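# Move wooden block from bench onto cart floor

## Task

Pick the wooden block up from the bench and lay it flat on the floor of the cart, at the handle end next to the profiles. The drop flap must stay open, and anything already achieved must still hold at the finish. Afterwards release the block and withdraw so both hands are empty and away from the cart. The robot must not tip over or be left leaning, and at the end it must be in contact with nothing.

## Robot and tools

ROBOT. A Rainbow Robotics RB-Y1: a two-wheel differential base with two rear casters (0.58 m wide, extending 0.10 m ahead of the drive axle and 0.57 m behind it; an on-the-spot turn sweeps a 0.58 m radius), a folding leg and torso, a head, and two 7-joint arms, each with a parallel gripper. A wrist camera case juts sideways from each hand and can collide with things. Cameras: head_camera, left_wrist_camera, right_wrist_camera.

FRAMES. All positions are in metres. The base frame has its origin on the floor between the drive wheels, with x forward, y to the left and z up. left_hand and right_hand are reported in this frame as the point between the finger pads; the fingers extend along the hand's -z axis and close along its x axis. chest is a point on the spine, also in the base frame. base_odometry is measured in the base frame as it was at the scene's start, with heading in rad (positive = left). Because it only counts wheel turns, slip and collisions make it wrong.

move. This is the single action tool. An action contains "base", "joints" or both, plus optional "min_time_s" or "contact_limits". Alternatively it is "target" alone or with "min_time_s", or "contact_limits" alone. A call with no action just reports state and images.
- base: one velocity command {"x_m_s", "turn_rad_s", "for_s"}. These are velocities, not positions. x_m_s is forward speed, 0.005 to 0.4 m/s in either sign, or 0. turn_rad_s is the leftward turn rate, 0.02 to 1.509 rad/s in either sign, or 0. for_s runs 0.1 to 5 s. Omitted values count as 0. There is no sideways motion. The base ramps at 0.4 m/s² (0.5 rad/s² when turning), so it coasts on up to about 1 s (3.1 s for turns). Distance is roughly speed × for_s. If |x| + 0.27|turn| exceeds 0.4, both values are scaled down. The base does not halt on hitting furniture.
- joints: absolute target angles keyed by joint name, in rad (gripper values in m of opening). Ranges: torso_squat_rad 0 to 1.2 (larger = lower); torso_shift_rad -0.3 to 0.6 (positive = hips forward); torso_pitch_rad -0.2 to 1.4 (positive = bow forward); torso_yaw_rad -1.5 to 1.5 (positive = left; raise both arms outward by at least 0.2 rad first). Shoulder pitch ±2.356 (negative swings the arm forward and up). left_shoulder_roll_rad 0 to 3.141, right_shoulder_roll_rad -3.141 to 0 (outward is away from the body). Shoulder yaw ±2.094. Elbow -2.617 to 0.01 (negative = bend). Forearm roll ±3.141. Wrist pitch -1.57 to 1.919. Hand roll ±2.705. Gripper 0 to 0.1. head_pan_rad ±0.523 and head_tilt_rad -0.35 to 1.57 (positive = down). Combined torso limits: squat+shift ≤ 1.52; squat−shift+pitch ≤ 1.57; shift+0.5·pitch−0.4·squat ≤ 0.7; shift+0.3·pitch−0.5·squat ≤ 0.39. Breaking any of these leaves the torso "off_target".
- target: an absolute pose for one hand, {"side": "left"|"right", "x", "y", "z" (base frame, m, -3 to 3), "quat_wxyz" in the format the hand lines print}. It is turned into joint angles once, so the hand follows an arc that can bow by more than 0.1 m on long moves. Break long moves into short hops. A target must not be sent while another move is still running.
- min_time_s: 0.1 to 8 s, the shortest allowed duration for the arm, head and torso motions in this action.
- contact_limits: gripper current cap per side, in mA, 200 to 672.5 (the default). It lasts until you change it, and it scales grip force.
- cameras: a list of camera names, or "all"; [] returns no images.
- blocking: true or omitted waits until everything is at rest. false returns after about 0.5 s; wait(0) then shows the "earlier move" line.

wait(seconds 0 to 10, cameras) lets time pass without new commands. stop(cameras) brakes every running motion. zoom_image(camera, region [x0,y0,x1,y1] pixels, up to 504×504) enlarges part of the latest image. read_manual returns only licence text. finished_scene(scene) ends the current scene and cannot be undone; only call it once the block is placed and the robot is clear.

RESULTS. The "move" line reads "done" or the most serious status. Hand status is "reached" (within 10 mm and 2°), "short" (with the distance), or "refused" (with a reason). Joint statuses include done, off_target, not_followed (held back by the arm-collision check, reported as "joint command not followed" with a cause), time_out, contact_stop (torso only), limit_stop_at_<name> (self-collision guard), torque_fault and limit_stop_at_motor_heat. An unplanned stop or a refusal cancels the remaining move, wait and finished_scene calls in the same reply. lidar_m lists 12 sectors of 30°, starting straight ahead and going counter-clockwise, at 0.23 m height; "-" means nothing seen. motor_effort shows wheel load in %. A wheel at rest reading above about 30 suggests it is pushing against something. wheel_motors_off=1 means the wheels have cut out for 2 s after stalling. Wrist force and torque are raw values with offsets. The external joint torque readings estimate pushes from outside. Motor temperatures are listed per arm.

GRASPING. To grip, command an opening at least 0.005 m narrower than the block. The status then usually shows off_target, which is normal. Each arm is rated for 3 kg, and a held load counts toward joint torque limits.

AVOID. Do not drop the block, release it while it is still moving, slam it or press hard. Keep the arms from hitting or squeezing each other, including grippers and camera cases (an outward shoulder roll of about 0.5 rad keeps the hands apart). Avoid torque faults (arm joint limits: shoulders 65.8 N m, elbow 33.8, wrist joints 23.5) and motor overheating (long holds, outstretched arms). Never drive the body into table edges or hold heavy weight far ahead of the wheels, since the robot can tip. Loose objects can be nudged by occasional disturbances. Before finishing, open the grippers, lift away, and back off so nothing touches the robot.

Each tool is called after ">>>" by a JSON object that holds its "api" and its "payload", one argument or row to a line.

## Session

>>> {"api": "move", "payload": {

}}

Scene clock: 0.00 s.
Joint torques (N m): no reading
External joint torques (N m): no reading
Motor temperatures (°C): left_arm=[31 28 32 36 35 33 38] | right_arm=[34 31 32 30 36 36 34]
Wrist force (N): no reading
Wrist torque (N m): no reading
Wrist force, peak (N): no reading
base_odometry: x=+0.000 y=+0.000 heading=+0.000
lidar_m: 0.65 0.68 1.56 4.82 1.63 1.14 1.08 1.13 1.47 3.50 0.97 0.70
base_status: not commanded
joint_positions: torso_squat_rad=+0.350 torso_shift_rad=+0.000 torso_pitch_rad=+0.000 torso_yaw_rad=+0.000 left_shoulder_pitch_rad=+0.049 left_shoulder_roll_rad=+0.015 left_shoulder_yaw_rad=+0.041 left_elbow_rad=-0.149 left_forearm_roll_rad=+0.010 left_wrist_pitch_rad=-0.019 left_hand_roll_rad=+0.045 left_gripper_m=+0.099 right_shoulder_pitch_rad=-0.033 right_shoulder_roll_rad=-0.038 right_shoulder_yaw_rad=+0.024 right_elbow_rad=-0.125 right_forearm_roll_rad=-0.047 right_wrist_pitch_rad=+0.032 right_hand_roll_rad=-0.022 right_gripper_m=+0.099 head_pan_rad=+0.000 head_tilt_rad=+0.400
joint_status: not commanded
wheel_motors_off: 0
motor_effort: left_wheel=+0 right_wheel=+0
chest: x=-0.2280 y=+0.0001 z=+1.2475 quat_wxyz=(+1.000, +0.000, +0.000, +0.000) (m; base frame)
left_hand: x=-0.1861 y=+0.2354 z=+0.5638 quat_wxyz=(+0.997, +0.009, -0.062, +0.055) (m; base frame)
right_hand: x=-0.1506 y=-0.2464 z=+0.5666 quat_wxyz=(+0.998, -0.015, -0.063, -0.016) (m; base frame)
pictures: head_camera, left_wrist_camera, right_wrist_camera

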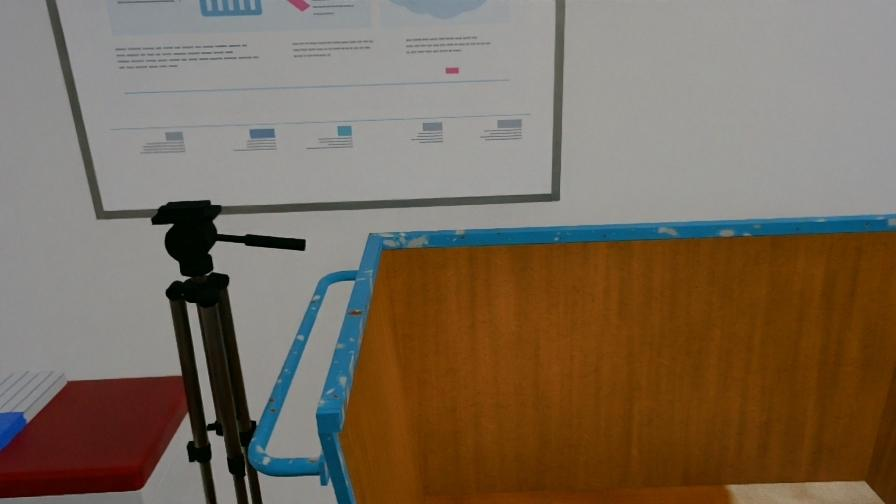

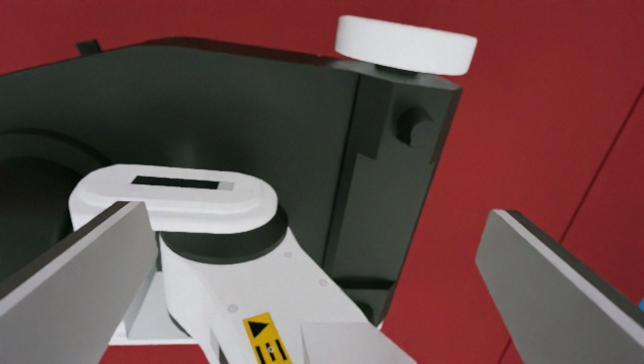

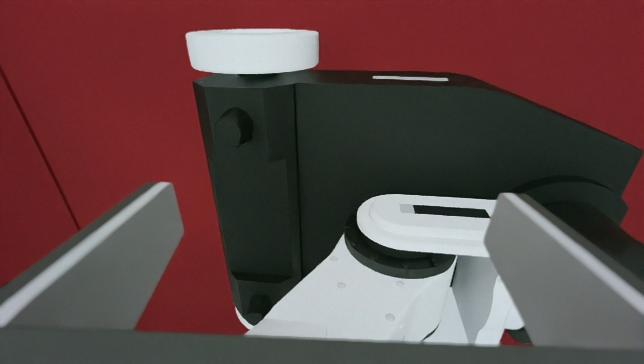

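>>> {"api": "move", "payload": {
  "joints": {"head_tilt_rad": 0.8},
  "cameras": ["head_camera"]
}}

>>> {"api": "move", "payload": {
  "joints": {"head_tilt_rad": 0.6, "head_pan_rad": 0.52},
  "cameras": ["head_camera"]
}}

>>> {"api": "move", "payload": {
  "joints": {"head_tilt_rad": 0.6, "head_pan_rad": -0.52},
  "cameras": ["head_camera"]
}}

Scene clock: 2.53 s.
Joint torques (N m): left_arm=[-1 -0.47 0.75 0.05 -0.06 -0.69 -0.06] | right_arm=[-2.26 -1.26 -0.58 0 -0.07 -0.26 -0.04]
External joint torques (N m): left_arm=[-0.37 -1.13 0.71 0.03 -0.06 -0.34 -0.06] | right_arm=[0 0.24 -0.53 0.31 -0.11 0.03 -0.04]
Motor temperatures (°C): left_arm=[31 28 32 36 35 33 38] | right_arm=[34 31 32 30 36 36 34]
Wrist force (N): left_arm=[0.1 1.2 -7.1] | right_arm=[-2.1 0.7 -5.1]
Wrist torque (N m): left_arm=[-0.30 0.14 0.07] | right_arm=[-0.03 -0.12 -0.07]
Wrist force, peak (N): left_arm=[-0.2 1.9 -8.4] | right_arm=[-2.1 1.2 -5.5]
move: done
base_odometry: x=+0.000 y=+0.000 heading=+0.000
lidar_m: 0.65 0.67 1.56 4.83 1.62 1.13 1.08 1.11 1.48 3.51 0.98 0.69
base_status: not commanded
joint_positions: torso_squat_rad=+0.350 torso_shift_rad=+0.000 torso_pitch_rad=+0.000 torso_yaw_rad=+0.000 left_shoulder_pitch_rad=+0.049 left_shoulder_roll_rad=+0.015 left_shoulder_yaw_rad=+0.041 left_elbow_rad=-0.149 left_forearm_roll_rad=+0.010 left_wrist_pitch_rad=-0.019 left_hand_roll_rad=+0.045 left_gripper_m=+0.099 right_shoulder_pitch_rad=-0.033 right_shoulder_roll_rad=-0.038 right_shoulder_yaw_rad=+0.024 right_elbow_rad=-0.125 right_forearm_roll_rad=-0.047 right_wrist_pitch_rad=+0.032 right_hand_roll_rad=-0.022 right_gripper_m=+0.099 head_pan_rad=+0.000 head_tilt_rad=+0.800
joint_status: all done
wheel_motors_off: 0
motor_effort: left_wheel=+0(1) right_wheel=+0(2)
chest: x=-0.2280 y=+0.0001 z=+1.2475 quat_wxyz=(+1.000, +0.000, +0.000, +0.000) (m; base frame)
left_hand: x=-0.1861 y=+0.2354 z=+0.5638 quat_wxyz=(+0.997, +0.009, -0.062, +0.055) (m; base frame)
right_hand: x=-0.1506 y=-0.2464 z=+0.5666 quat_wxyz=(+0.998, -0.015, -0.063, -0.016) (m; base frame)
pictures: head_camera
camera_calibration:
head_camera: T_world_to_cam=[[-0.00443635, -0.999504, -0.0311766, 0.0434261], [-0.676342, 0.0259634, -0.73613, 0.977865], [0.736575, 0.0178203, -0.676122, 1.07557], [0, 0, 0, 1]] pos_world=[-0.130674, -0.00115112, 1.44841]

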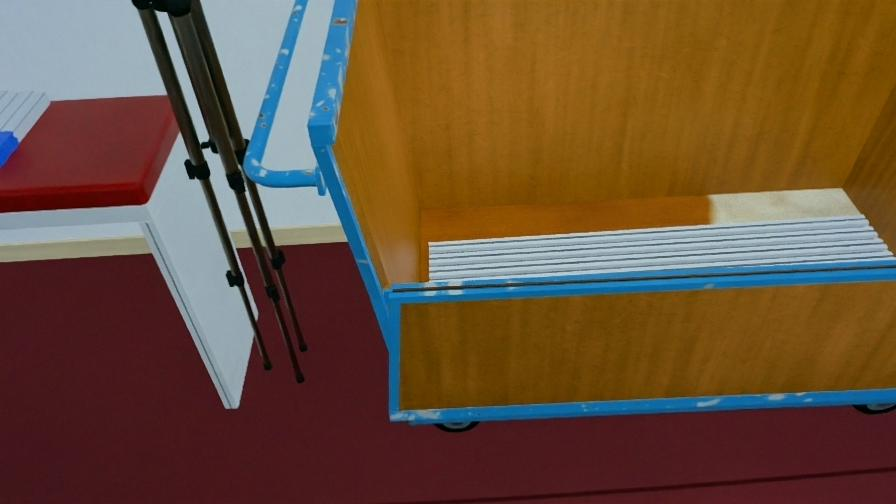

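Scene clock: 3.53 s.
Joint torques (N m): left_arm=[-0.65 -0.32 0.79 0.05 -0.08 -0.63 0.05] | right_arm=[-2.22 -0.92 -0.66 -0.21 -0.12 -0.2 -0.01]
External joint torques (N m): left_arm=[-0.02 -0.98 0.75 0.03 -0.09 -0.27 0.06] | right_arm=[0.04 0.57 -0.62 0.1 -0.16 0.09 -0.01]
Motor temperatures (°C): left_arm=[31 28 32 36 35 33 38] | right_arm=[34 31 32 30 36 36 34]
Wrist force (N): left_arm=[0.3 1.4 -7.2] | right_arm=[-1.5 1.1 -5.0]
Wrist torque (N m): left_arm=[-0.28 0.12 0.08] | right_arm=[-0.09 -0.02 -0.08]
Wrist force, peak (N): left_arm=[-0.2 1.4 -8.4] | right_arm=[-1.6 1.5 -5.6]
move: done
base_odometry: x=+0.000 y=+0.000 heading=+0.000
lidar_m: 0.65 0.68 1.56 4.83 1.61 1.14 1.07 1.13 1.49 3.52 0.99 0.69
base_status: not commanded
joint_positions: torso_squat_rad=+0.350 torso_shift_rad=+0.000 torso_pitch_rad=+0.000 torso_yaw_rad=+0.000 left_shoulder_pitch_rad=+0.049 left_shoulder_roll_rad=+0.015 left_shoulder_yaw_rad=+0.041 left_elbow_rad=-0.149 left_forearm_roll_rad=+0.010 left_wrist_pitch_rad=-0.019 left_hand_roll_rad=+0.045 left_gripper_m=+0.099 right_shoulder_pitch_rad=-0.033 right_shoulder_roll_rad=-0.038 right_shoulder_yaw_rad=+0.024 right_elbow_rad=-0.125 right_forearm_roll_rad=-0.047 right_wrist_pitch_rad=+0.032 right_hand_roll_rad=-0.022 right_gripper_m=+0.099 head_pan_rad=+0.520 head_tilt_rad=+0.600
joint_status: all done
wheel_motors_off: 0
motor_effort: left_wheel=+1(1) right_wheel=-1(2)
chest: x=-0.2280 y=+0.0001 z=+1.2475 quat_wxyz=(+1.000, +0.000, +0.000, +0.000) (m; base frame)
left_hand: x=-0.1861 y=+0.2354 z=+0.5638 quat_wxyz=(+0.997, +0.009, -0.062, +0.055) (m; base frame)
right_hand: x=-0.1506 y=-0.2464 z=+0.5666 quat_wxyz=(+0.998, -0.015, -0.063, -0.016) (m; base frame)
pictures: head_camera
camera_calibration:
head_camera: T_world_to_cam=[[0.498214, -0.866483, -0.0314471, 0.147286], [-0.46132, -0.234194, -0.855767, 1.19539], [0.734143, 0.440863, -0.516405, 0.843793], [0, 0, 0, 1]] pos_world=[-0.141388, 0.0355768, 1.46335]

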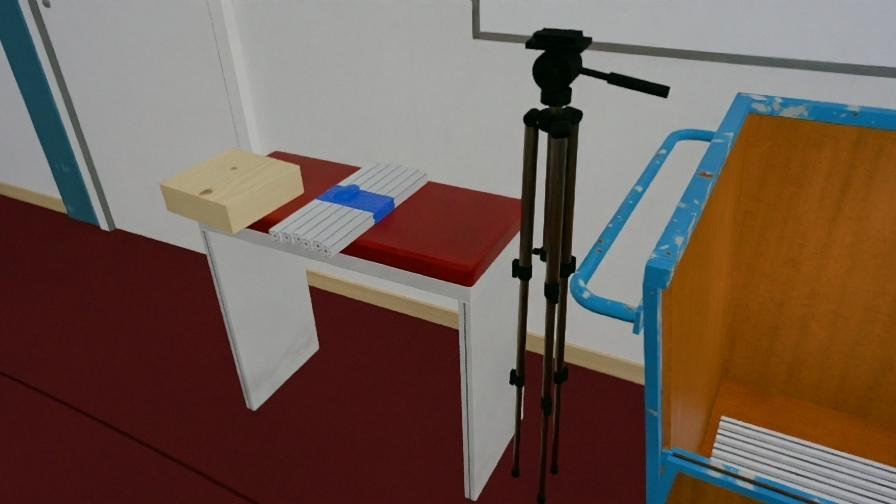

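Scene clock: 4.90 s.
Joint torques (N m): left_arm=[-0.67 -0.2 1 0.13 -0.13 -0.61 -0.01] | right_arm=[-2.17 -1.01 -0.63 -0.23 -0.06 -0.22 -0.06]
External joint torques (N m): left_arm=[-0.04 -0.86 0.95 0.12 -0.13 -0.26 -0.01] | right_arm=[0.09 0.48 -0.58 0.08 -0.1 0.07 -0.06]
Motor temperatures (°C): left_arm=[31 28 32 36 35 33 38] | right_arm=[34 31 32 30 36 36 34]
Wrist force (N): left_arm=[0.0 1.2 -7.3] | right_arm=[-1.7 0.9 -5.1]
Wrist torque (N m): left_arm=[-0.26 0.17 0.10] | right_arm=[-0.08 -0.06 -0.08]
Wrist force, peak (N): left_arm=[0.3 1.8 -8.5] | right_arm=[-2.0 1.0 -5.6]
move: done
base_odometry: x=+0.000 y=+0.000 heading=+0.000
lidar_m: 0.65 0.67 1.55 4.83 1.64 1.14 1.08 1.11 1.48 3.51 0.99 0.69
base_status: not commanded
joint_positions: torso_squat_rad=+0.350 torso_shift_rad=+0.000 torso_pitch_rad=+0.000 torso_yaw_rad=+0.000 left_shoulder_pitch_rad=+0.049 left_shoulder_roll_rad=+0.015 left_shoulder_yaw_rad=+0.041 left_elbow_rad=-0.149 left_forearm_roll_rad=+0.010 left_wrist_pitch_rad=-0.019 left_hand_roll_rad=+0.045 left_gripper_m=+0.099 right_shoulder_pitch_rad=-0.033 right_shoulder_roll_rad=-0.038 right_shoulder_yaw_rad=+0.024 right_elbow_rad=-0.125 right_forearm_roll_rad=-0.047 right_wrist_pitch_rad=+0.032 right_hand_roll_rad=-0.022 right_gripper_m=+0.099 head_pan_rad=-0.520 head_tilt_rad=+0.600
joint_status: all done
wheel_motors_off: 0
motor_effort: left_wheel=+0(1) right_wheel=+0(2)
chest: x=-0.2280 y=+0.0001 z=+1.2475 quat_wxyz=(+1.000, +0.000, +0.000, +0.000) (m; base frame)
left_hand: x=-0.1861 y=+0.2354 z=+0.5638 quat_wxyz=(+0.997, +0.009, -0.062, +0.055) (m; base frame)
right_hand: x=-0.1506 y=-0.2464 z=+0.5666 quat_wxyz=(+0.998, -0.015, -0.063, -0.016) (m; base frame)
pictures: head_camera
camera_calibration:
head_camera: T_world_to_cam=[[-0.495067, -0.868285, -0.0314512, -0.0573267], [-0.435413, 0.279258, -0.855821, 1.20073], [0.75188, -0.409995, -0.516314, 0.847427], [0, 0, 0, 1]] pos_world=[-0.142731, -0.0376481, 1.46335]

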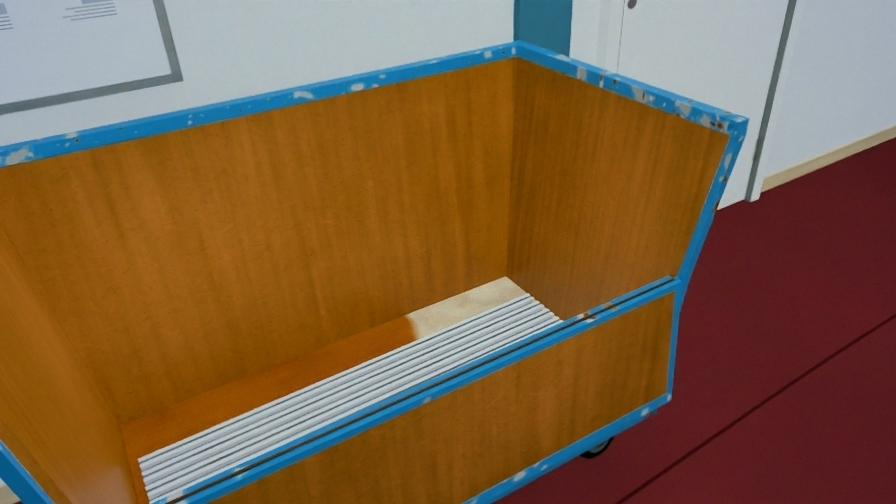

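>>> {"api": "zoom_image", "payload": {
  "camera": "head_camera",
  "region": [100, 250, 604, 504]
}}

>>> {"api": "move", "payload": {
  "base": {"x_m_s": 0.2, "for_s": 1.7},
  "joints": {"head_tilt_rad": 0.95, "head_pan_rad": 0.1, "torso_squat_rad": 0, "torso_pitch_rad": 0.2},
  "cameras": ["head_camera"]
}}

>>> {"api": "move", "payload": {
  "joints": {"head_tilt_rad": 0.7, "head_pan_rad": 0.52},
  "cameras": ["head_camera"]
}}

Scaled by 1.000.

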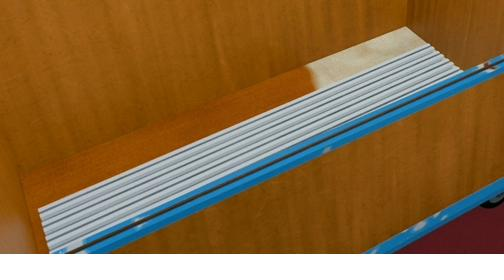

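Scene clock: 17.17 s.
Joint torques (N m): left_arm=[4.83 -0.05 0.69 2.32 -0.08 -0.16 -0.05] | right_arm=[3.73 -0.87 -0.8 2.26 -0.12 0.21 -0.06]
External joint torques (N m): left_arm=[-0.03 -0.79 0.6 0.16 -0.08 -0.21 -0.05] | right_arm=[0.58 0.54 -0.68 0.54 -0.11 0.12 -0.06]
Motor temperatures (°C): left_arm=[31 28 32 36 35 33 38] | right_arm=[34 31 32 30 36 36 34]
Wrist force (N): left_arm=[1.2 0.9 -8.0] | right_arm=[-0.4 1.0 -4.8]
Wrist torque (N m): left_arm=[-0.31 0.22 0.09] | right_arm=[-0.06 0.01 -0.06]
Wrist force, peak (N): left_arm=[0.9 1.2 -8.4] | right_arm=[-1.8 1.2 -5.5]
move: done
base_odometry: x=+0.340 y=+0.000 heading=+0.000
lidar_m: 0.31 0.33 0.78 3.71 2.13 1.50 1.41 1.47 1.92 4.60 0.48 0.33
base_status: done (sent for 1.7 of 1.7 s)
joint_positions: torso_squat_rad=+0.000 torso_shift_rad=+0.000 torso_pitch_rad=+0.200 torso_yaw_rad=+0.000 left_shoulder_pitch_rad=+0.049 left_shoulder_roll_rad=+0.015 left_shoulder_yaw_rad=+0.041 left_elbow_rad=-0.149 left_forearm_roll_rad=+0.010 left_wrist_pitch_rad=-0.019 left_hand_roll_rad=+0.045 left_gripper_m=+0.099 right_shoulder_pitch_rad=-0.033 right_shoulder_roll_rad=-0.038 right_shoulder_yaw_rad=+0.024 right_elbow_rad=-0.125 right_forearm_roll_rad=-0.047 right_wrist_pitch_rad=+0.032 right_hand_roll_rad=-0.022 right_gripper_m=+0.099 head_pan_rad=+0.100 head_tilt_rad=+0.950
joint_status: all done
wheel_motors_off: 0
motor_effort: left_wheel=+0(55) right_wheel=-1(28)
chest: x=-0.1665 y=+0.0001 z=+1.2838 quat_wxyz=(+0.995, +0.000, +0.100, +0.000) (m; base frame)
left_hand: x=-0.2613 y=+0.2354 z=+0.6054 quat_wxyz=(+0.998, +0.014, +0.038, +0.054) (m; base frame)
right_hand: x=-0.2259 y=-0.2464 z=+0.6011 quat_wxyz=(+0.999, -0.017, +0.037, -0.015) (m; base frame)
pictures: head_camera
camera_calibration:
head_camera: T_world_to_cam=[[0.0829404, -0.995418, -0.0475838, 0.0781092], [-0.886515, -0.0518875, -0.459781, 0.636787], [0.455205, 0.0803182, -0.886757, 1.30141], [0, 0, 0, 1]] pos_world=[-0.0343669, 0.00626554, 1.45053]

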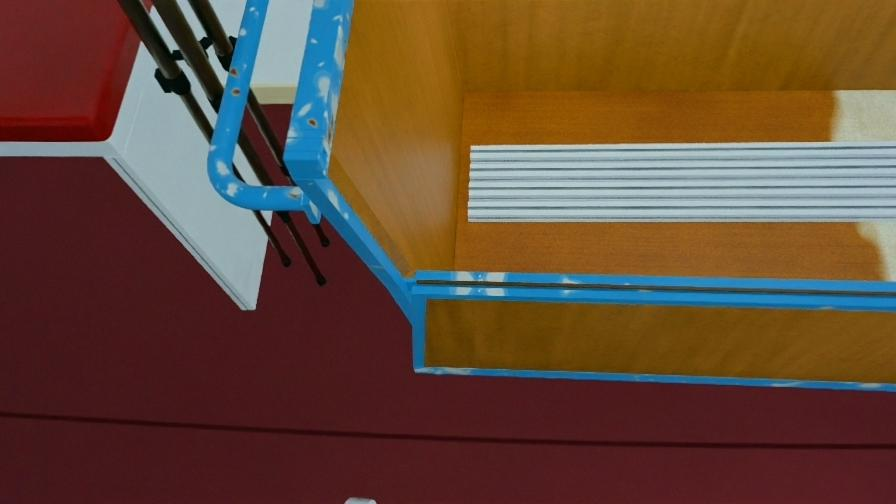

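Scene clock: 18.10 s.
Joint torques (N m): left_arm=[4.34 -0.38 0.6 2.34 -0.18 -0.15 -0.01] | right_arm=[3.56 -0.8 -0.69 2.36 -0.18 0.1 -0.14]
External joint torques (N m): left_arm=[-0.52 -1.12 0.51 0.18 -0.18 -0.19 -0.02] | right_arm=[0.41 0.61 -0.57 0.64 -0.17 0.01 -0.13]
Motor temperatures (°C): left_arm=[31 28 32 36 35 33 38] | right_arm=[34 31 32 30 36 36 34]
Wrist force (N): left_arm=[1.3 1.1 -7.6] | right_arm=[-0.4 0.8 -5.0]
Wrist torque (N m): left_arm=[-0.29 0.20 0.07] | right_arm=[-0.01 0.02 -0.09]
Wrist force, peak (N): left_arm=[1.7 0.9 -8.2] | right_arm=[-0.5 1.2 -5.5]
move: done
base_odometry: x=+0.340 y=+0.000 heading=+0.000
lidar_m: 0.31 0.32 0.78 3.72 2.14 1.50 1.42 1.47 1.93 4.61 0.47 0.34
base_status: not commanded
joint_positions: torso_squat_rad=+0.000 torso_shift_rad=+0.000 torso_pitch_rad=+0.200 torso_yaw_rad=+0.000 left_shoulder_pitch_rad=+0.049 left_shoulder_roll_rad=+0.015 left_shoulder_yaw_rad=+0.041 left_elbow_rad=-0.149 left_forearm_roll_rad=+0.010 left_wrist_pitch_rad=-0.019 left_hand_roll_rad=+0.045 left_gripper_m=+0.099 right_shoulder_pitch_rad=-0.033 right_shoulder_roll_rad=-0.038 right_shoulder_yaw_rad=+0.024 right_elbow_rad=-0.125 right_forearm_roll_rad=-0.047 right_wrist_pitch_rad=+0.032 right_hand_roll_rad=-0.022 right_gripper_m=+0.099 head_pan_rad=+0.520 head_tilt_rad=+0.700
joint_status: all done
wheel_motors_off: 0
motor_effort: left_wheel=+0(1) right_wheel=-1(2)
chest: x=-0.1665 y=+0.0001 z=+1.2838 quat_wxyz=(+0.995, +0.000, +0.100, +0.000) (m; base frame)
left_hand: x=-0.2613 y=+0.2354 z=+0.6054 quat_wxyz=(+0.998, +0.014, +0.038, +0.054) (m; base frame)
right_hand: x=-0.2259 y=-0.2464 z=+0.6011 quat_wxyz=(+0.999, -0.017, +0.037, -0.015) (m; base frame)
pictures: head_camera
camera_calibration:
head_camera: T_world_to_cam=[[0.479278, -0.868084, -0.129316, 0.240415], [-0.681593, -0.275321, -0.677959, 0.980309], [0.552922, 0.413072, -0.723636, 1.07094], [0, 0, 0, 1]] pos_world=[-0.0392018, 0.036224, 1.47067]

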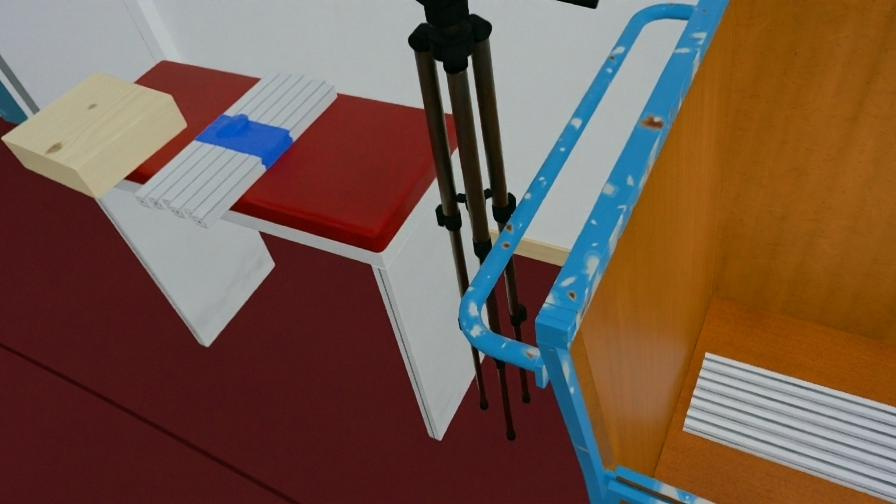

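>>> {"api": "zoom_image", "payload": {
  "camera": "head_camera",
  "region": [0, 60, 250, 240]
}}

Scaled by 2.016 from the camera's 896x504 image, which has a finer 1280x720 frame.

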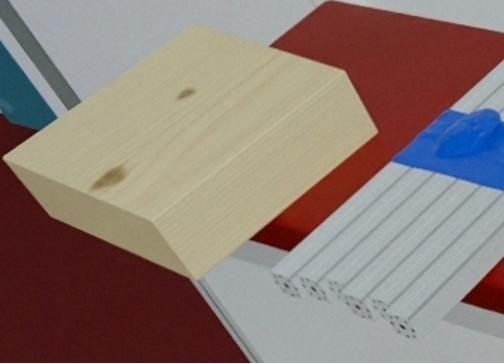

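>>> {"api": "move", "payload": {
  "base": {"x_m_s": -0.3, "for_s": 1.1},
  "joints": {"torso_pitch_rad": 0.0, "torso_squat_rad": 0.3, "head_pan_rad": 0, "head_tilt_rad": 0.6},
  "cameras": []
}}

>>> {"api": "move", "payload": {
  "base": {"turn_rad_s": 0.785, "for_s": 2.0},
  "cameras": []
}}

>>> {"api": "move", "payload": {
  "base": {"x_m_s": 0.35, "for_s": 3.93},
  "cameras": []
}}

>>> {"api": "move", "payload": {
  "base": {"turn_rad_s": -0.785, "for_s": 2.0},
  "cameras": ["head_camera"]
}}

Scene clock: 38.23 s.
Joint torques (N m): left_arm=[-0.99 -0.34 0.91 0.05 -0.08 -0.63 -0.05] | right_arm=[-2.14 -0.77 -0.62 -0.31 -0.09 -0.28 -0.03]
External joint torques (N m): left_arm=[-0.36 -1 0.87 0.03 -0.08 -0.28 -0.04] | right_arm=[0.12 0.72 -0.57 0 -0.13 0.02 -0.04]
Motor temperatures (°C): left_arm=[31 28 32 36 35 33 38] | right_arm=[34 31 32 30 36 36 34]
Wrist force (N): left_arm=[0.1 1.0 -7.6] | right_arm=[-1.5 1.4 -4.9]
Wrist torque (N m): left_arm=[-0.27 0.16 0.10] | right_arm=[-0.12 -0.02 -0.09]
Wrist force, peak (N): left_arm=[1.7 1.0 -8.4] | right_arm=[-0.3 1.5 -5.6]
move: done
base_odometry: x=+0.010 y=+0.000 heading=-0.001
lidar_m: 0.64 0.67 1.56 4.77 1.64 1.15 1.09 1.13 1.49 3.52 0.97 0.69
base_status: done (sent for 1.1 of 1.1 s)
joint_positions: torso_squat_rad=+0.300 torso_shift_rad=+0.000 torso_pitch_rad=+0.000 torso_yaw_rad=+0.000 left_shoulder_pitch_rad=+0.049 left_shoulder_roll_rad=+0.015 left_shoulder_yaw_rad=+0.041 left_elbow_rad=-0.149 left_forearm_roll_rad=+0.010 left_wrist_pitch_rad=-0.019 left_hand_roll_rad=+0.045 left_gripper_m=+0.099 right_shoulder_pitch_rad=-0.033 right_shoulder_roll_rad=-0.038 right_shoulder_yaw_rad=+0.024 right_elbow_rad=-0.125 right_forearm_roll_rad=-0.047 right_wrist_pitch_rad=+0.032 right_hand_roll_rad=-0.022 right_gripper_m=+0.099 head_pan_rad=+0.000 head_tilt_rad=+0.600
joint_status: all done
wheel_motors_off: 0
motor_effort: left_wheel=-16(25) right_wheel=+13(27)
chest: x=-0.2281 y=+0.0001 z=+1.2587 quat_wxyz=(+1.000, +0.000, +0.000, +0.000) (m; base frame)
left_hand: x=-0.1862 y=+0.2354 z=+0.5750 quat_wxyz=(+0.997, +0.009, -0.062, +0.055) (m; base frame)
right_hand: x=-0.1505 y=-0.2464 z=+0.5778 quat_wxyz=(+0.998, -0.015, -0.063, -0.016) (m; base frame)
pictures: none
No camera images: "cameras" was empty.

Scene clock: 42.13 s.
Joint torques (N m): left_arm=[-1 -0.06 0.83 0.04 -0.02 -0.47 -0.02] | right_arm=[-1.96 -0.67 -0.67 -0.06 -0.05 -0.11 0]
External joint torques (N m): left_arm=[-0.37 -0.73 0.79 0.02 -0.02 -0.12 -0.02] | right_arm=[0.3 0.82 -0.62 0.25 -0.09 0.18 -0.01]
Motor temperatures (°C): left_arm=[31 28 32 36 35 33 38] | right_arm=[34 31 32 30 36 36 34]
Wrist force (N): left_arm=[0.1 1.5 -7.5] | right_arm=[-1.7 0.6 -5.2]
Wrist torque (N m): left_arm=[-0.33 0.16 0.05] | right_arm=[-0.01 -0.07 -0.09]
Wrist force, peak (N): left_arm=[-0.7 1.3 -8.6] | right_arm=[-1.6 0.6 -5.6]
move: done
base_odometry: x=+0.010 y=+0.000 heading=+1.568
lidar_m: 4.87 1.65 1.15 1.07 1.11 1.48 3.63 0.97 0.69 0.66 0.69 1.54
base_status: done (sent for 2 of 2 s)
joint_positions: torso_squat_rad=+0.300 torso_shift_rad=+0.000 torso_pitch_rad=+0.000 torso_yaw_rad=+0.000 left_shoulder_pitch_rad=+0.049 left_shoulder_roll_rad=+0.015 left_shoulder_yaw_rad=+0.041 left_elbow_rad=-0.149 left_forearm_roll_rad=+0.010 left_wrist_pitch_rad=-0.019 left_hand_roll_rad=+0.045 left_gripper_m=+0.099 right_shoulder_pitch_rad=-0.033 right_shoulder_roll_rad=-0.038 right_shoulder_yaw_rad=+0.024 right_elbow_rad=-0.125 right_forearm_roll_rad=-0.047 right_wrist_pitch_rad=+0.032 right_hand_roll_rad=-0.022 right_gripper_m=+0.099 head_pan_rad=+0.000 head_tilt_rad=+0.600
joint_status: not commanded
wheel_motors_off: 0
motor_effort: left_wheel=+3(49) right_wheel=+20(44)
chest: x=-0.2281 y=+0.0001 z=+1.2587 quat_wxyz=(+1.000, +0.000, +0.000, +0.000) (m; base frame)
left_hand: x=-0.1861 y=+0.2354 z=+0.5750 quat_wxyz=(+0.997, +0.009, -0.062, +0.055) (m; base frame)
right_hand: x=-0.1505 y=-0.2464 z=+0.5778 quat_wxyz=(+0.998, -0.015, -0.063, -0.016) (m; base frame)
pictures: none
No camera images: "cameras" was empty.

Scene clock: 47.30 s.
Joint torques (N m): left_arm=[-0.3 -0.04 0.94 0.16 -0.13 -0.62 0.02] | right_arm=[-2.26 -0.76 -0.97 0.31 -0.12 -0.28 -0.02]
External joint torques (N m): left_arm=[0.32 -0.71 0.9 0.15 -0.14 -0.27 0.03] | right_arm=[-0.01 0.73 -0.92 0.61 -0.16 0.01 -0.03]
Motor temperatures (°C): left_arm=[31 28 32 36 35 33 38] | right_arm=[34 31 32 30 36 36 34]
Wrist force (N): left_arm=[-0.3 1.1 -8.0] | right_arm=[-1.7 1.1 -5.0]
Wrist torque (N m): left_arm=[-0.24 0.12 0.10] | right_arm=[-0.10 -0.06 -0.10]
Wrist force, peak (N): left_arm=[-0.6 1.2 -8.3] | right_arm=[-2.3 1.5 -5.4]
move: done
base_odometry: x=+0.013 y=+1.377 heading=+1.569
lidar_m: 4.24 1.74 1.21 1.14 1.18 1.58 3.84 1.29 1.14 0.82 1.41 1.87
base_status: done (sent for 3.93 of 3.93 s)
joint_positions: torso_squat_rad=+0.300 torso_shift_rad=+0.000 torso_pitch_rad=+0.000 torso_yaw_rad=+0.000 left_shoulder_pitch_rad=+0.049 left_shoulder_roll_rad=+0.015 left_shoulder_yaw_rad=+0.041 left_elbow_rad=-0.149 left_forearm_roll_rad=+0.010 left_wrist_pitch_rad=-0.019 left_hand_roll_rad=+0.045 left_gripper_m=+0.099 right_shoulder_pitch_rad=-0.033 right_shoulder_roll_rad=-0.038 right_shoulder_yaw_rad=+0.024 right_elbow_rad=-0.125 right_forearm_roll_rad=-0.047 right_wrist_pitch_rad=+0.032 right_hand_roll_rad=-0.022 right_gripper_m=+0.099 head_pan_rad=+0.000 head_tilt_rad=+0.600
joint_status: not commanded
wheel_motors_off: 0
motor_effort: left_wheel=+18(48) right_wheel=-18(49)
chest: x=-0.2280 y=+0.0001 z=+1.2587 quat_wxyz=(+1.000, +0.000, +0.000, +0.000) (m; base frame)
left_hand: x=-0.1861 y=+0.2354 z=+0.5750 quat_wxyz=(+0.997, +0.009, -0.062, +0.055) (m; base frame)
right_hand: x=-0.1505 y=-0.2464 z=+0.5778 quat_wxyz=(+0.998, -0.015, -0.062, -0.016) (m; base frame)
pictures: none
No camera images: "cameras" was empty.

Scene clock: 51.20 s.
Joint torques (N m): left_arm=[-0.46 -0.33 0.77 -0.04 -0.12 -0.5 0.02] | right_arm=[-2.09 -1 -0.92 0.23 -0.16 -0.17 -0.1]
External joint torques (N m): left_arm=[0.17 -0.99 0.73 -0.06 -0.12 -0.15 0.03] | right_arm=[0.16 0.5 -0.87 0.54 -0.2 0.12 -0.11]
Motor temperatures (°C): left_arm=[31 28 32 36 35 33 38] | right_arm=[34 31 32 30 36 36 34]
Wrist force (N): left_arm=[-0.5 1.0 -7.8] | right_arm=[-1.8 1.1 -4.8]
Wrist torque (N m): left_arm=[-0.31 0.10 0.08] | right_arm=[-0.11 -0.09 -0.08]
Wrist force, peak (N): left_arm=[0.1 2.0 -8.5] | right_arm=[-1.7 1.1 -5.5]
move: done
base_odometry: x=+0.013 y=+1.377 heading=+0.000
lidar_m: 0.79 1.41 1.88 4.26 1.75 1.22 1.14 1.20 1.57 3.77 1.37 1.12
base_status: done (sent for 2 of 2 s)
joint_positions: torso_squat_rad=+0.300 torso_shift_rad=+0.000 torso_pitch_rad=+0.000 torso_yaw_rad=+0.000 left_shoulder_pitch_rad=+0.049 left_shoulder_roll_rad=+0.015 left_shoulder_yaw_rad=+0.041 left_elbow_rad=-0.149 left_forearm_roll_rad=+0.010 left_wrist_pitch_rad=-0.019 left_hand_roll_rad=+0.045 left_gripper_m=+0.099 right_shoulder_pitch_rad=-0.033 right_shoulder_roll_rad=-0.038 right_shoulder_yaw_rad=+0.024 right_elbow_rad=-0.125 right_forearm_roll_rad=-0.047 right_wrist_pitch_rad=+0.032 right_hand_roll_rad=-0.022 right_gripper_m=+0.099 head_pan_rad=+0.000 head_tilt_rad=+0.600
joint_status: not commanded
wheel_motors_off: 0
motor_effort: left_wheel=+23(46) right_wheel=+3(52)
chest: x=-0.2280 y=+0.0001 z=+1.2587 quat_wxyz=(+1.000, +0.000, +0.000, +0.000) (m; base frame)
left_hand: x=-0.1861 y=+0.2354 z=+0.5750 quat_wxyz=(+0.997, +0.009, -0.062, +0.055) (m; base frame)
right_hand: x=-0.1505 y=-0.2464 z=+0.5778 quat_wxyz=(+0.998, -0.015, -0.063, -0.016) (m; base frame)
pictures: head_camera
camera_calibration:
head_camera: T_world_to_cam=[[0.00192793, -0.999502, -0.0314856, 0.0454315], [-0.516691, 0.0259615, -0.855778, 1.19351], [0.85617, 0.0179182, -0.516384, 0.874809], [0, 0, 0, 1]] pos_world=[-0.132398, -0.00125137, 1.47455]

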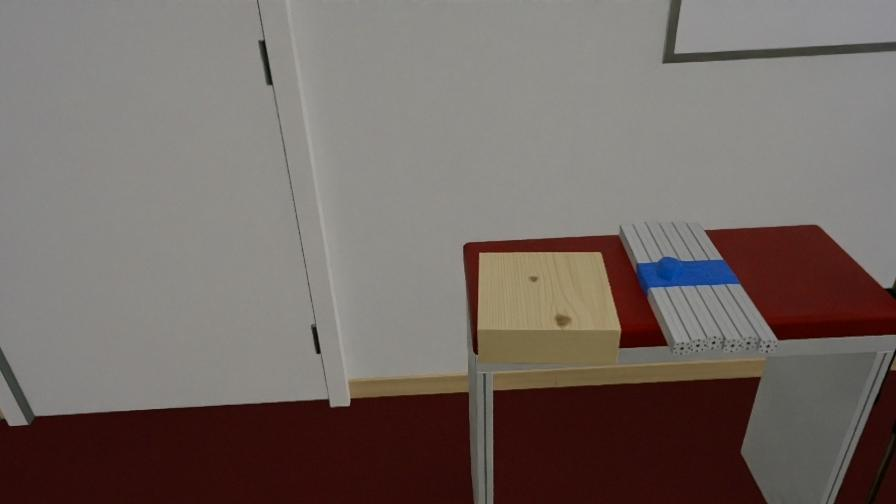

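>>> {"api": "move", "payload": {
  "joints": {"torso_squat_rad": 0.9, "head_tilt_rad": 0.7, "head_pan_rad": -0.1},
  "cameras": []
}}

>>> {"api": "move", "payload": {
  "target": {"side": "right", "x": 0.25, "y": -0.22, "z": 0.775, "quat_wxyz": [0.7071, 0, -0.7071, 0]}
}}

Scene clock: 62.60 s.
Joint torques (N m): left_arm=[-0.85 -0.28 0.77 0.08 -0.05 -0.65 0.02] | right_arm=[-2.35 -0.97 -0.7 0.23 -0.08 -0.18 0.05]
External joint torques (N m): left_arm=[-0.22 -0.94 0.73 0.06 -0.05 -0.29 0.03] | right_arm=[-0.09 0.53 -0.65 0.54 -0.12 0.11 0.05]
Motor temperatures (°C): left_arm=[31 28 32 36 35 33 38] | right_arm=[34 31 32 30 36 36 34]
Wrist force (N): left_arm=[0.2 1.3 -7.0] | right_arm=[-1.4 1.0 -5.2]
Wrist torque (N m): left_arm=[-0.32 0.12 0.10] | right_arm=[-0.06 -0.02 -0.10]
Wrist force, peak (N): left_arm=[0.7 1.5 -8.4] | right_arm=[-1.3 1.2 -5.8]
move: done
base_odometry: x=+0.013 y=+1.377 heading=+0.000
lidar_m: 0.79 1.40 1.88 4.26 1.74 1.21 1.14 1.20 1.58 3.78 1.37 1.11
base_status: not commanded
joint_positions: torso_squat_rad=+0.900 torso_shift_rad=+0.000 torso_pitch_rad=+0.000 torso_yaw_rad=+0.000 left_shoulder_pitch_rad=+0.049 left_shoulder_roll_rad=+0.015 left_shoulder_yaw_rad=+0.041 left_elbow_rad=-0.149 left_forearm_roll_rad=+0.010 left_wrist_pitch_rad=-0.019 left_hand_roll_rad=+0.045 left_gripper_m=+0.099 right_shoulder_pitch_rad=-0.033 right_shoulder_roll_rad=-0.038 right_shoulder_yaw_rad=+0.024 right_elbow_rad=-0.125 right_forearm_roll_rad=-0.047 right_wrist_pitch_rad=+0.032 right_hand_roll_rad=-0.022 right_gripper_m=+0.099 head_pan_rad=-0.100 head_tilt_rad=+0.700
joint_status: all done
wheel_motors_off: 0
motor_effort: left_wheel=+22(23) right_wheel=+3(6)
chest: x=-0.2281 y=+0.0001 z=+1.0251 quat_wxyz=(+1.000, +0.000, +0.000, +0.000) (m; base frame)
left_hand: x=-0.1861 y=+0.2354 z=+0.3414 quat_wxyz=(+0.997, +0.009, -0.062, +0.055) (m; base frame)
right_hand: x=-0.1505 y=-0.2464 z=+0.3442 quat_wxyz=(+0.998, -0.015, -0.063, -0.016) (m; base frame)
pictures: none
No camera images: "cameras" was empty.

Scene clock: 64.77 s.
Joint torques (N m): left_arm=[-1.03 -0.38 1.11 0.06 -0.07 -0.63 -0.07] | right_arm=[-7.51 1.05 -0.48 -10.74 0.27 -1.94 0.24]
External joint torques (N m): left_arm=[-0.4 -1.05 1.07 0.05 -0.07 -0.27 -0.06] | right_arm=[1.04 1.1 -0.4 -0.78 0.03 -0.04 0.19]
Motor temperatures (°C): left_arm=[31 28 32 36 35 33 38] | right_arm=[34 31 32 30 36 36 34]
Wrist force (N): left_arm=[0.1 0.8 -7.8] | right_arm=[-7.6 1.0 1.1]
Wrist torque (N m): left_arm=[-0.26 0.17 0.13] | right_arm=[-0.20 -0.46 -0.11]
Wrist force, peak (N): left_arm=[0.0 1.3 -8.4] | right_arm=[-7.6 0.1 1.9]
move: done
base_odometry: x=+0.013 y=+1.377 heading=+0.000
lidar_m: 0.80 1.41 1.87 4.25 1.75 1.22 1.14 1.19 1.57 3.78 1.38 1.11
base_status: not commanded
joint_positions: torso_squat_rad=+0.900 torso_shift_rad=+0.000 torso_pitch_rad=+0.000 torso_yaw_rad=+0.000 left_shoulder_pitch_rad=+0.049 left_shoulder_roll_rad=+0.015 left_shoulder_yaw_rad=+0.041 left_elbow_rad=-0.149 left_forearm_roll_rad=+0.010 left_wrist_pitch_rad=-0.019 left_hand_roll_rad=+0.045 left_gripper_m=+0.099 right_shoulder_pitch_rad=+0.138 right_shoulder_roll_rad=-0.005 right_shoulder_yaw_rad=+0.049 right_elbow_rad=-1.615 right_forearm_roll_rad=-0.016 right_wrist_pitch_rad=-0.088 right_hand_roll_rad=+0.014 right_gripper_m=+0.099 head_pan_rad=-0.100 head_tilt_rad=+0.700
joint_status: all done
wheel_motors_off: 0
motor_effort: left_wheel=+20(23) right_wheel=+5(7)
chest: x=-0.2281 y=+0.0001 z=+1.0251 quat_wxyz=(+1.000, +0.000, +0.000, +0.000) (m; base frame)
left_hand: x=-0.1861 y=+0.2354 z=+0.3414 quat_wxyz=(+0.997, +0.009, -0.062, +0.055) (m; base frame)
right_hand: x=+0.2498 y=-0.2200 z=+0.7751 quat_wxyz=(+0.706, +0.000, -0.708, +0.000) (m; base frame)
right_hand_status: reached (checked arc, planned for 1.8 s): 0 mm and 0.1 deg off.
pictures: head_camera, left_wrist_camera, right_wrist_camera
camera_calibration:
head_camera: T_world_to_cam=[[-0.101073, -0.99438, -0.0315122, 0.0169422], [-0.593799, 0.0857097, -0.800036, 0.909393], [0.79824, -0.0621503, -0.599124, 0.84363], [0, 0, 0, 1]] pos_world=[-0.131711, -0.008665, 1.23352]
left_wrist_camera: T_world_to_cam=[[0.984048, 0.135529, 0.115245, 0.111338], [0.0699273, -0.890321, 0.449932, 0.0979638], [0.163584, -0.434696, -0.885596, 0.507612], [0, 0, 0, 1]] pos_world=[-0.199449, 0.292786, 0.39263]
right_wrist_camera: T_world_to_cam=[[0.0287029, -0.029007, -0.999167, 0.75972], [-0.506653, 0.861242, -0.0395574, 0.373841], [0.861672, 0.507367, 0.0100237, -0.0392024], [0, 0, 0, 1]] pos_world=[0.201381, -0.28004, 0.774268]

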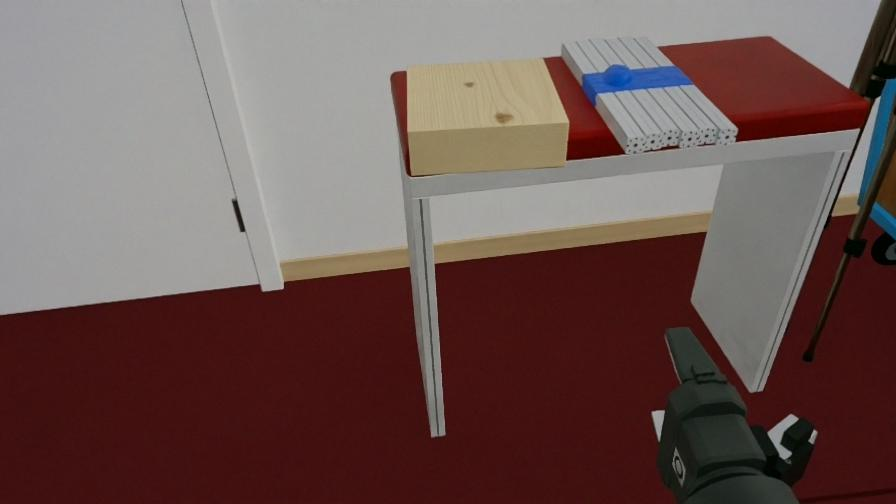

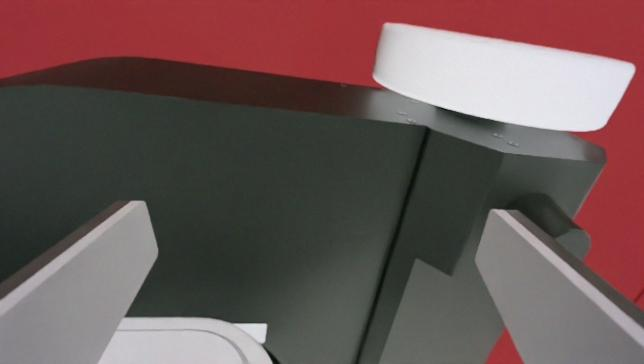

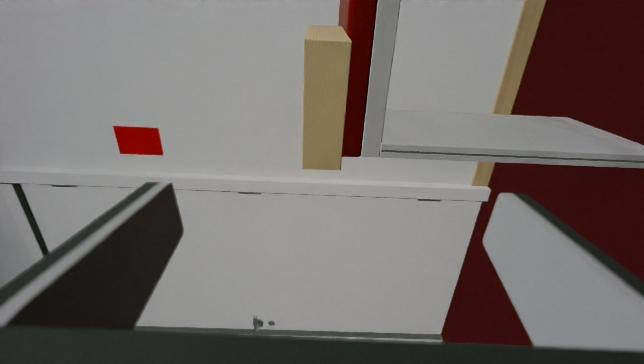

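>>> {"api": "move", "payload": {
  "base": {"x_m_s": 0.25, "for_s": 1.6},
  "cameras": []
}}

>>> {"api": "move", "payload": {
  "target": {"side": "right", "x": 0.25, "y": -0.136, "z": 0.779, "quat_wxyz": [0.7071, 0, -0.7071, 0]},
  "cameras": ["head_camera", "right_wrist_camera"]
}}

Scene clock: 72.20 s.
Joint torques (N m): left_arm=[-0.58 0.02 0.62 -0.02 0.02 -0.58 -0.05] | right_arm=[-8.45 0.83 -0.15 -10.65 0.32 -1.86 0.24]
External joint torques (N m): left_arm=[0.05 -0.64 0.58 -0.04 0.02 -0.22 -0.04] | right_arm=[0.1 0.87 -0.08 -0.69 0.08 0.04 0.2]
Motor temperatures (°C): left_arm=[31 28 32 36 35 33 38] | right_arm=[34 30 32 31 36 36 34]
Wrist force (N): left_arm=[-0.1 1.4 -7.4] | right_arm=[-7.2 0.5 1.5]
Wrist torque (N m): left_arm=[-0.30 0.11 0.06] | right_arm=[-0.10 -0.41 -0.11]
Wrist force, peak (N): left_arm=[0.3 1.2 -8.8] | right_arm=[-7.9 1.2 1.3]
move: done
base_odometry: x=+0.413 y=+1.376 heading=-0.001
lidar_m: 0.39 1.03 1.35 3.30 2.33 1.65 1.55 1.61 2.11 1.22 0.87 1.01
base_status: done (sent for 1.6 of 1.6 s)
joint_positions: torso_squat_rad=+0.900 torso_shift_rad=+0.000 torso_pitch_rad=+0.000 torso_yaw_rad=+0.000 left_shoulder_pitch_rad=+0.049 left_shoulder_roll_rad=+0.015 left_shoulder_yaw_rad=+0.041 left_elbow_rad=-0.149 left_forearm_roll_rad=+0.010 left_wrist_pitch_rad=-0.019 left_hand_roll_rad=+0.045 left_gripper_m=+0.099 right_shoulder_pitch_rad=+0.139 right_shoulder_roll_rad=-0.005 right_shoulder_yaw_rad=+0.049 right_elbow_rad=-1.615 right_forearm_roll_rad=-0.016 right_wrist_pitch_rad=-0.088 right_hand_roll_rad=+0.014 right_gripper_m=+0.099 head_pan_rad=-0.100 head_tilt_rad=+0.700
joint_status: not commanded
wheel_motors_off: 0
motor_effort: left_wheel=-11(49) right_wheel=+11(43)
chest: x=-0.2279 y=+0.0001 z=+1.0251 quat_wxyz=(+1.000, +0.000, +0.000, +0.000) (m; base frame)
left_hand: x=-0.1860 y=+0.2354 z=+0.3414 quat_wxyz=(+0.997, +0.009, -0.062, +0.055) (m; base frame)
right_hand: x=+0.2498 y=-0.2201 z=+0.7749 quat_wxyz=(+0.706, +0.000, -0.708, +0.000) (m; base frame)
pictures: none
No camera images: "cameras" was empty.

Scene clock: 73.67 s.
Joint torques (N m): left_arm=[-0.79 -0.05 0.76 0.06 0.05 -0.5 0.05] | right_arm=[-10.07 3.68 0.18 -10.83 1 -0.74 -0.32]
External joint torques (N m): left_arm=[-0.17 -0.71 0.72 0.04 0.05 -0.15 0.06] | right_arm=[-1.12 0.9 -0.05 -0.98 0.32 -0.18 -0.37]
Motor temperatures (°C): left_arm=[31 28 32 36 35 33 38] | right_arm=[34 30 32 31 36 36 34]
Wrist force (N): left_arm=[0.5 1.5 -7.1] | right_arm=[-7.2 0.7 1.6]
Wrist torque (N m): left_arm=[-0.32 0.18 0.09] | right_arm=[-0.14 -0.39 -0.11]
Wrist force, peak (N): left_arm=[0.8 1.3 -8.2] | right_arm=[-8.7 1.6 2.1]
move: done
base_odometry: x=+0.413 y=+1.376 heading=-0.001
lidar_m: 0.39 1.03 1.36 3.29 2.35 1.63 1.54 1.60 2.11 1.21 0.84 1.01
base_status: not commanded
joint_positions: torso_squat_rad=+0.900 torso_shift_rad=+0.000 torso_pitch_rad=+0.000 torso_yaw_rad=+0.000 left_shoulder_pitch_rad=+0.049 left_shoulder_roll_rad=+0.015 left_shoulder_yaw_rad=+0.041 left_elbow_rad=-0.149 left_forearm_roll_rad=+0.010 left_wrist_pitch_rad=-0.019 left_hand_roll_rad=+0.045 left_gripper_m=+0.099 right_shoulder_pitch_rad=+0.093 right_shoulder_roll_rad=+0.000 right_shoulder_yaw_rad=+0.323 right_elbow_rad=-1.576 right_forearm_roll_rad=-1.257 right_wrist_pitch_rad=-0.301 right_hand_roll_rad=+1.273 right_gripper_m=+0.099 head_pan_rad=-0.100 head_tilt_rad=+0.700
joint_status: all done
wheel_motors_off: 0
motor_effort: left_wheel=-11(12) right_wheel=+10(13)
chest: x=-0.2280 y=+0.0001 z=+1.0251 quat_wxyz=(+1.000, +0.000, +0.000, +0.000) (m; base frame)
left_hand: x=-0.1861 y=+0.2354 z=+0.3414 quat_wxyz=(+0.997, +0.009, -0.062, +0.055) (m; base frame)
right_hand: x=+0.2499 y=-0.1360 z=+0.7786 quat_wxyz=(+0.704, +0.002, -0.710, +0.001) (m; base frame)
right_hand_status: reached (checked arc, planned for 1.1 s): 0 mm and 0.6 deg off.
pictures: head_camera, right_wrist_camera
camera_calibration:
head_camera: T_world_to_cam=[[-0.101076, -0.99438, -0.0314884, 0.0169225], [-0.593975, 0.0857062, -0.799905, 0.909269], [0.798109, -0.0621483, -0.5993, 0.84375], [0, 0, 0, 1]] pos_world=[-0.131611, -0.00866502, 1.23352]
right_wrist_camera: T_world_to_cam=[[0.0350062, -0.0281864, -0.99899, 0.764017], [-0.509987, 0.859151, -0.0421116, 0.304187], [0.859469, 0.510946, 0.0157009, -0.0853075], [0, 0, 0, 1]] pos_world=[0.201706, -0.19622, 0.777394]

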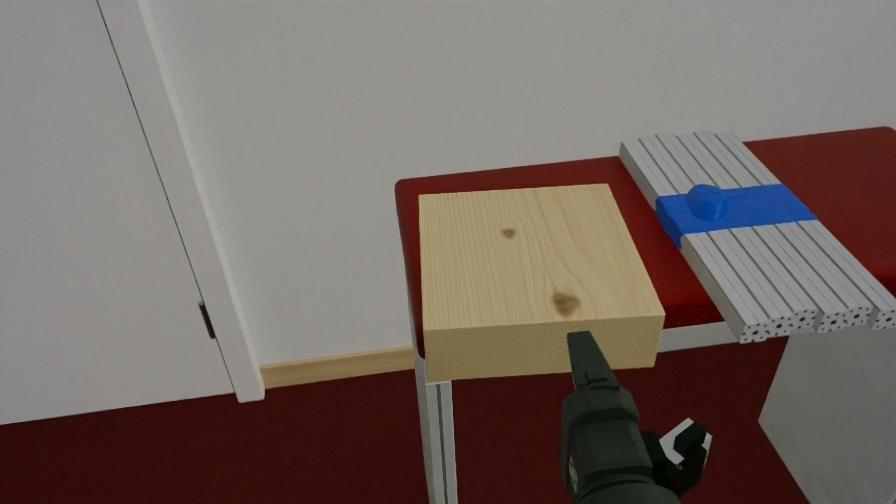

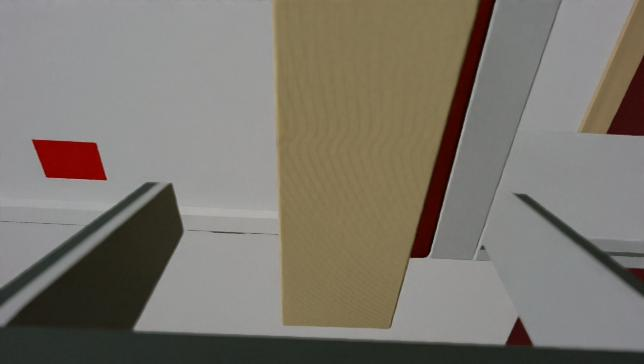

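>>> {"api": "move", "payload": {
  "target": {"side": "right", "x": 0.315, "y": -0.14, "z": 0.767, "quat_wxyz": [0.7071, 0, -0.7071, 0]},
  "cameras": ["head_camera", "right_wrist_camera"]
}}

Scene clock: 78.90 s.
Joint torques (N m): left_arm=[-0.66 -0.22 0.98 0.13 0.01 -0.59 0.05] | right_arm=[-13.82 0.7 -1.99 -10.06 0.76 -0.89 0.22]
External joint torques (N m): left_arm=[-0.04 -0.89 0.94 0.11 0 -0.23 0.06] | right_arm=[-0.68 -0.46 -1.2 -0.45 -0.01 -0.08 0.17]
Motor temperatures (°C): left_arm=[31 28 32 36 35 33 38] | right_arm=[34 30 32 31 36 36 34]
Wrist force (N): left_arm=[0.4 0.9 -7.4] | right_arm=[-7.0 0.7 1.1]
Wrist torque (N m): left_arm=[-0.28 0.18 0.08] | right_arm=[-0.13 -0.40 -0.14]
Wrist force, peak (N): left_arm=[0.4 1.3 -8.6] | right_arm=[-8.3 0.6 1.6]
move: done
base_odometry: x=+0.413 y=+1.376 heading=-0.001
lidar_m: 0.39 1.04 1.35 3.29 2.34 1.62 1.54 1.60 2.11 1.21 0.86 1.02
base_status: not commanded
joint_positions: torso_squat_rad=+0.900 torso_shift_rad=+0.000 torso_pitch_rad=+0.000 torso_yaw_rad=+0.000 left_shoulder_pitch_rad=+0.049 left_shoulder_roll_rad=+0.015 left_shoulder_yaw_rad=+0.041 left_elbow_rad=-0.149 left_forearm_roll_rad=+0.010 left_wrist_pitch_rad=-0.019 left_hand_roll_rad=+0.045 left_gripper_m=+0.099 right_shoulder_pitch_rad=-0.183 right_shoulder_roll_rad=-0.036 right_shoulder_yaw_rad=+0.290 right_elbow_rad=-1.262 right_forearm_roll_rad=-1.245 right_wrist_pitch_rad=-0.361 right_hand_roll_rad=+1.131 right_gripper_m=+0.099 head_pan_rad=-0.100 head_tilt_rad=+0.700
joint_status: all done
wheel_motors_off: 0
motor_effort: left_wheel=-12(12) right_wheel=+8(14)
chest: x=-0.2280 y=+0.0001 z=+1.0251 quat_wxyz=(+1.000, +0.000, +0.000, +0.000) (m; base frame)
left_hand: x=-0.1861 y=+0.2354 z=+0.3414 quat_wxyz=(+0.997, +0.009, -0.062, +0.055) (m; base frame)
right_hand: x=+0.3148 y=-0.1401 z=+0.7673 quat_wxyz=(+0.708, +0.000, -0.706, +0.000) (m; base frame)
right_hand_status: reached (checked arc, planned for 0.6 s): 0 mm and 0.2 deg off.
pictures: head_camera, right_wrist_camera
camera_calibration:
head_camera: T_world_to_cam=[[-0.101076, -0.99438, -0.0314884, 0.0169225], [-0.593975, 0.0857062, -0.799905, 0.909269], [0.798109, -0.0621483, -0.5993, 0.84375], [0, 0, 0, 1]] pos_world=[-0.131611, -0.00866502, 1.23352]
right_wrist_camera: T_world_to_cam=[[0.0224748, -0.0298264, -0.999302, 0.754252], [-0.506686, 0.861332, -0.037104, 0.335801], [0.861838, 0.507166, 0.00424561, -0.131309], [0, 0, 0, 1]] pos_world=[0.266361, -0.200144, 0.766743]

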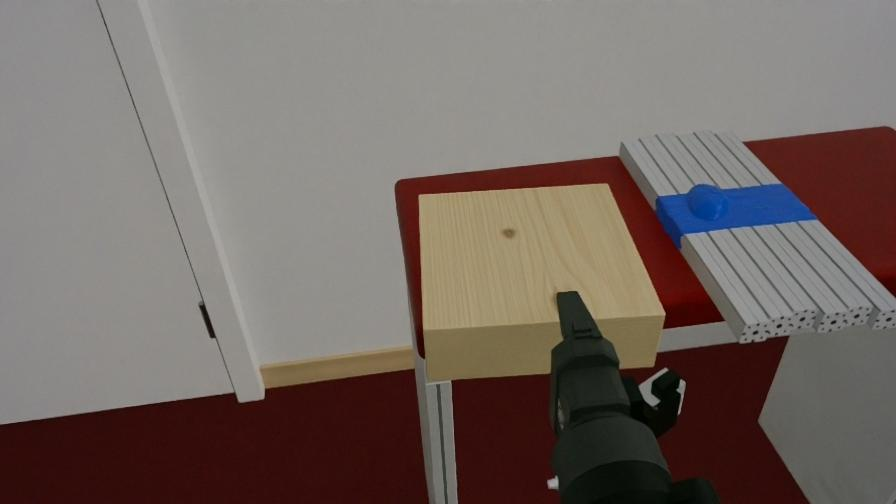

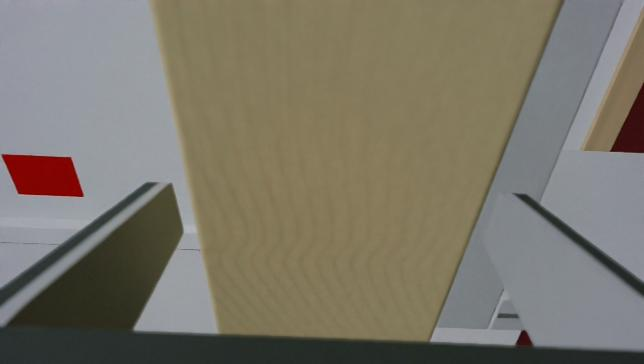

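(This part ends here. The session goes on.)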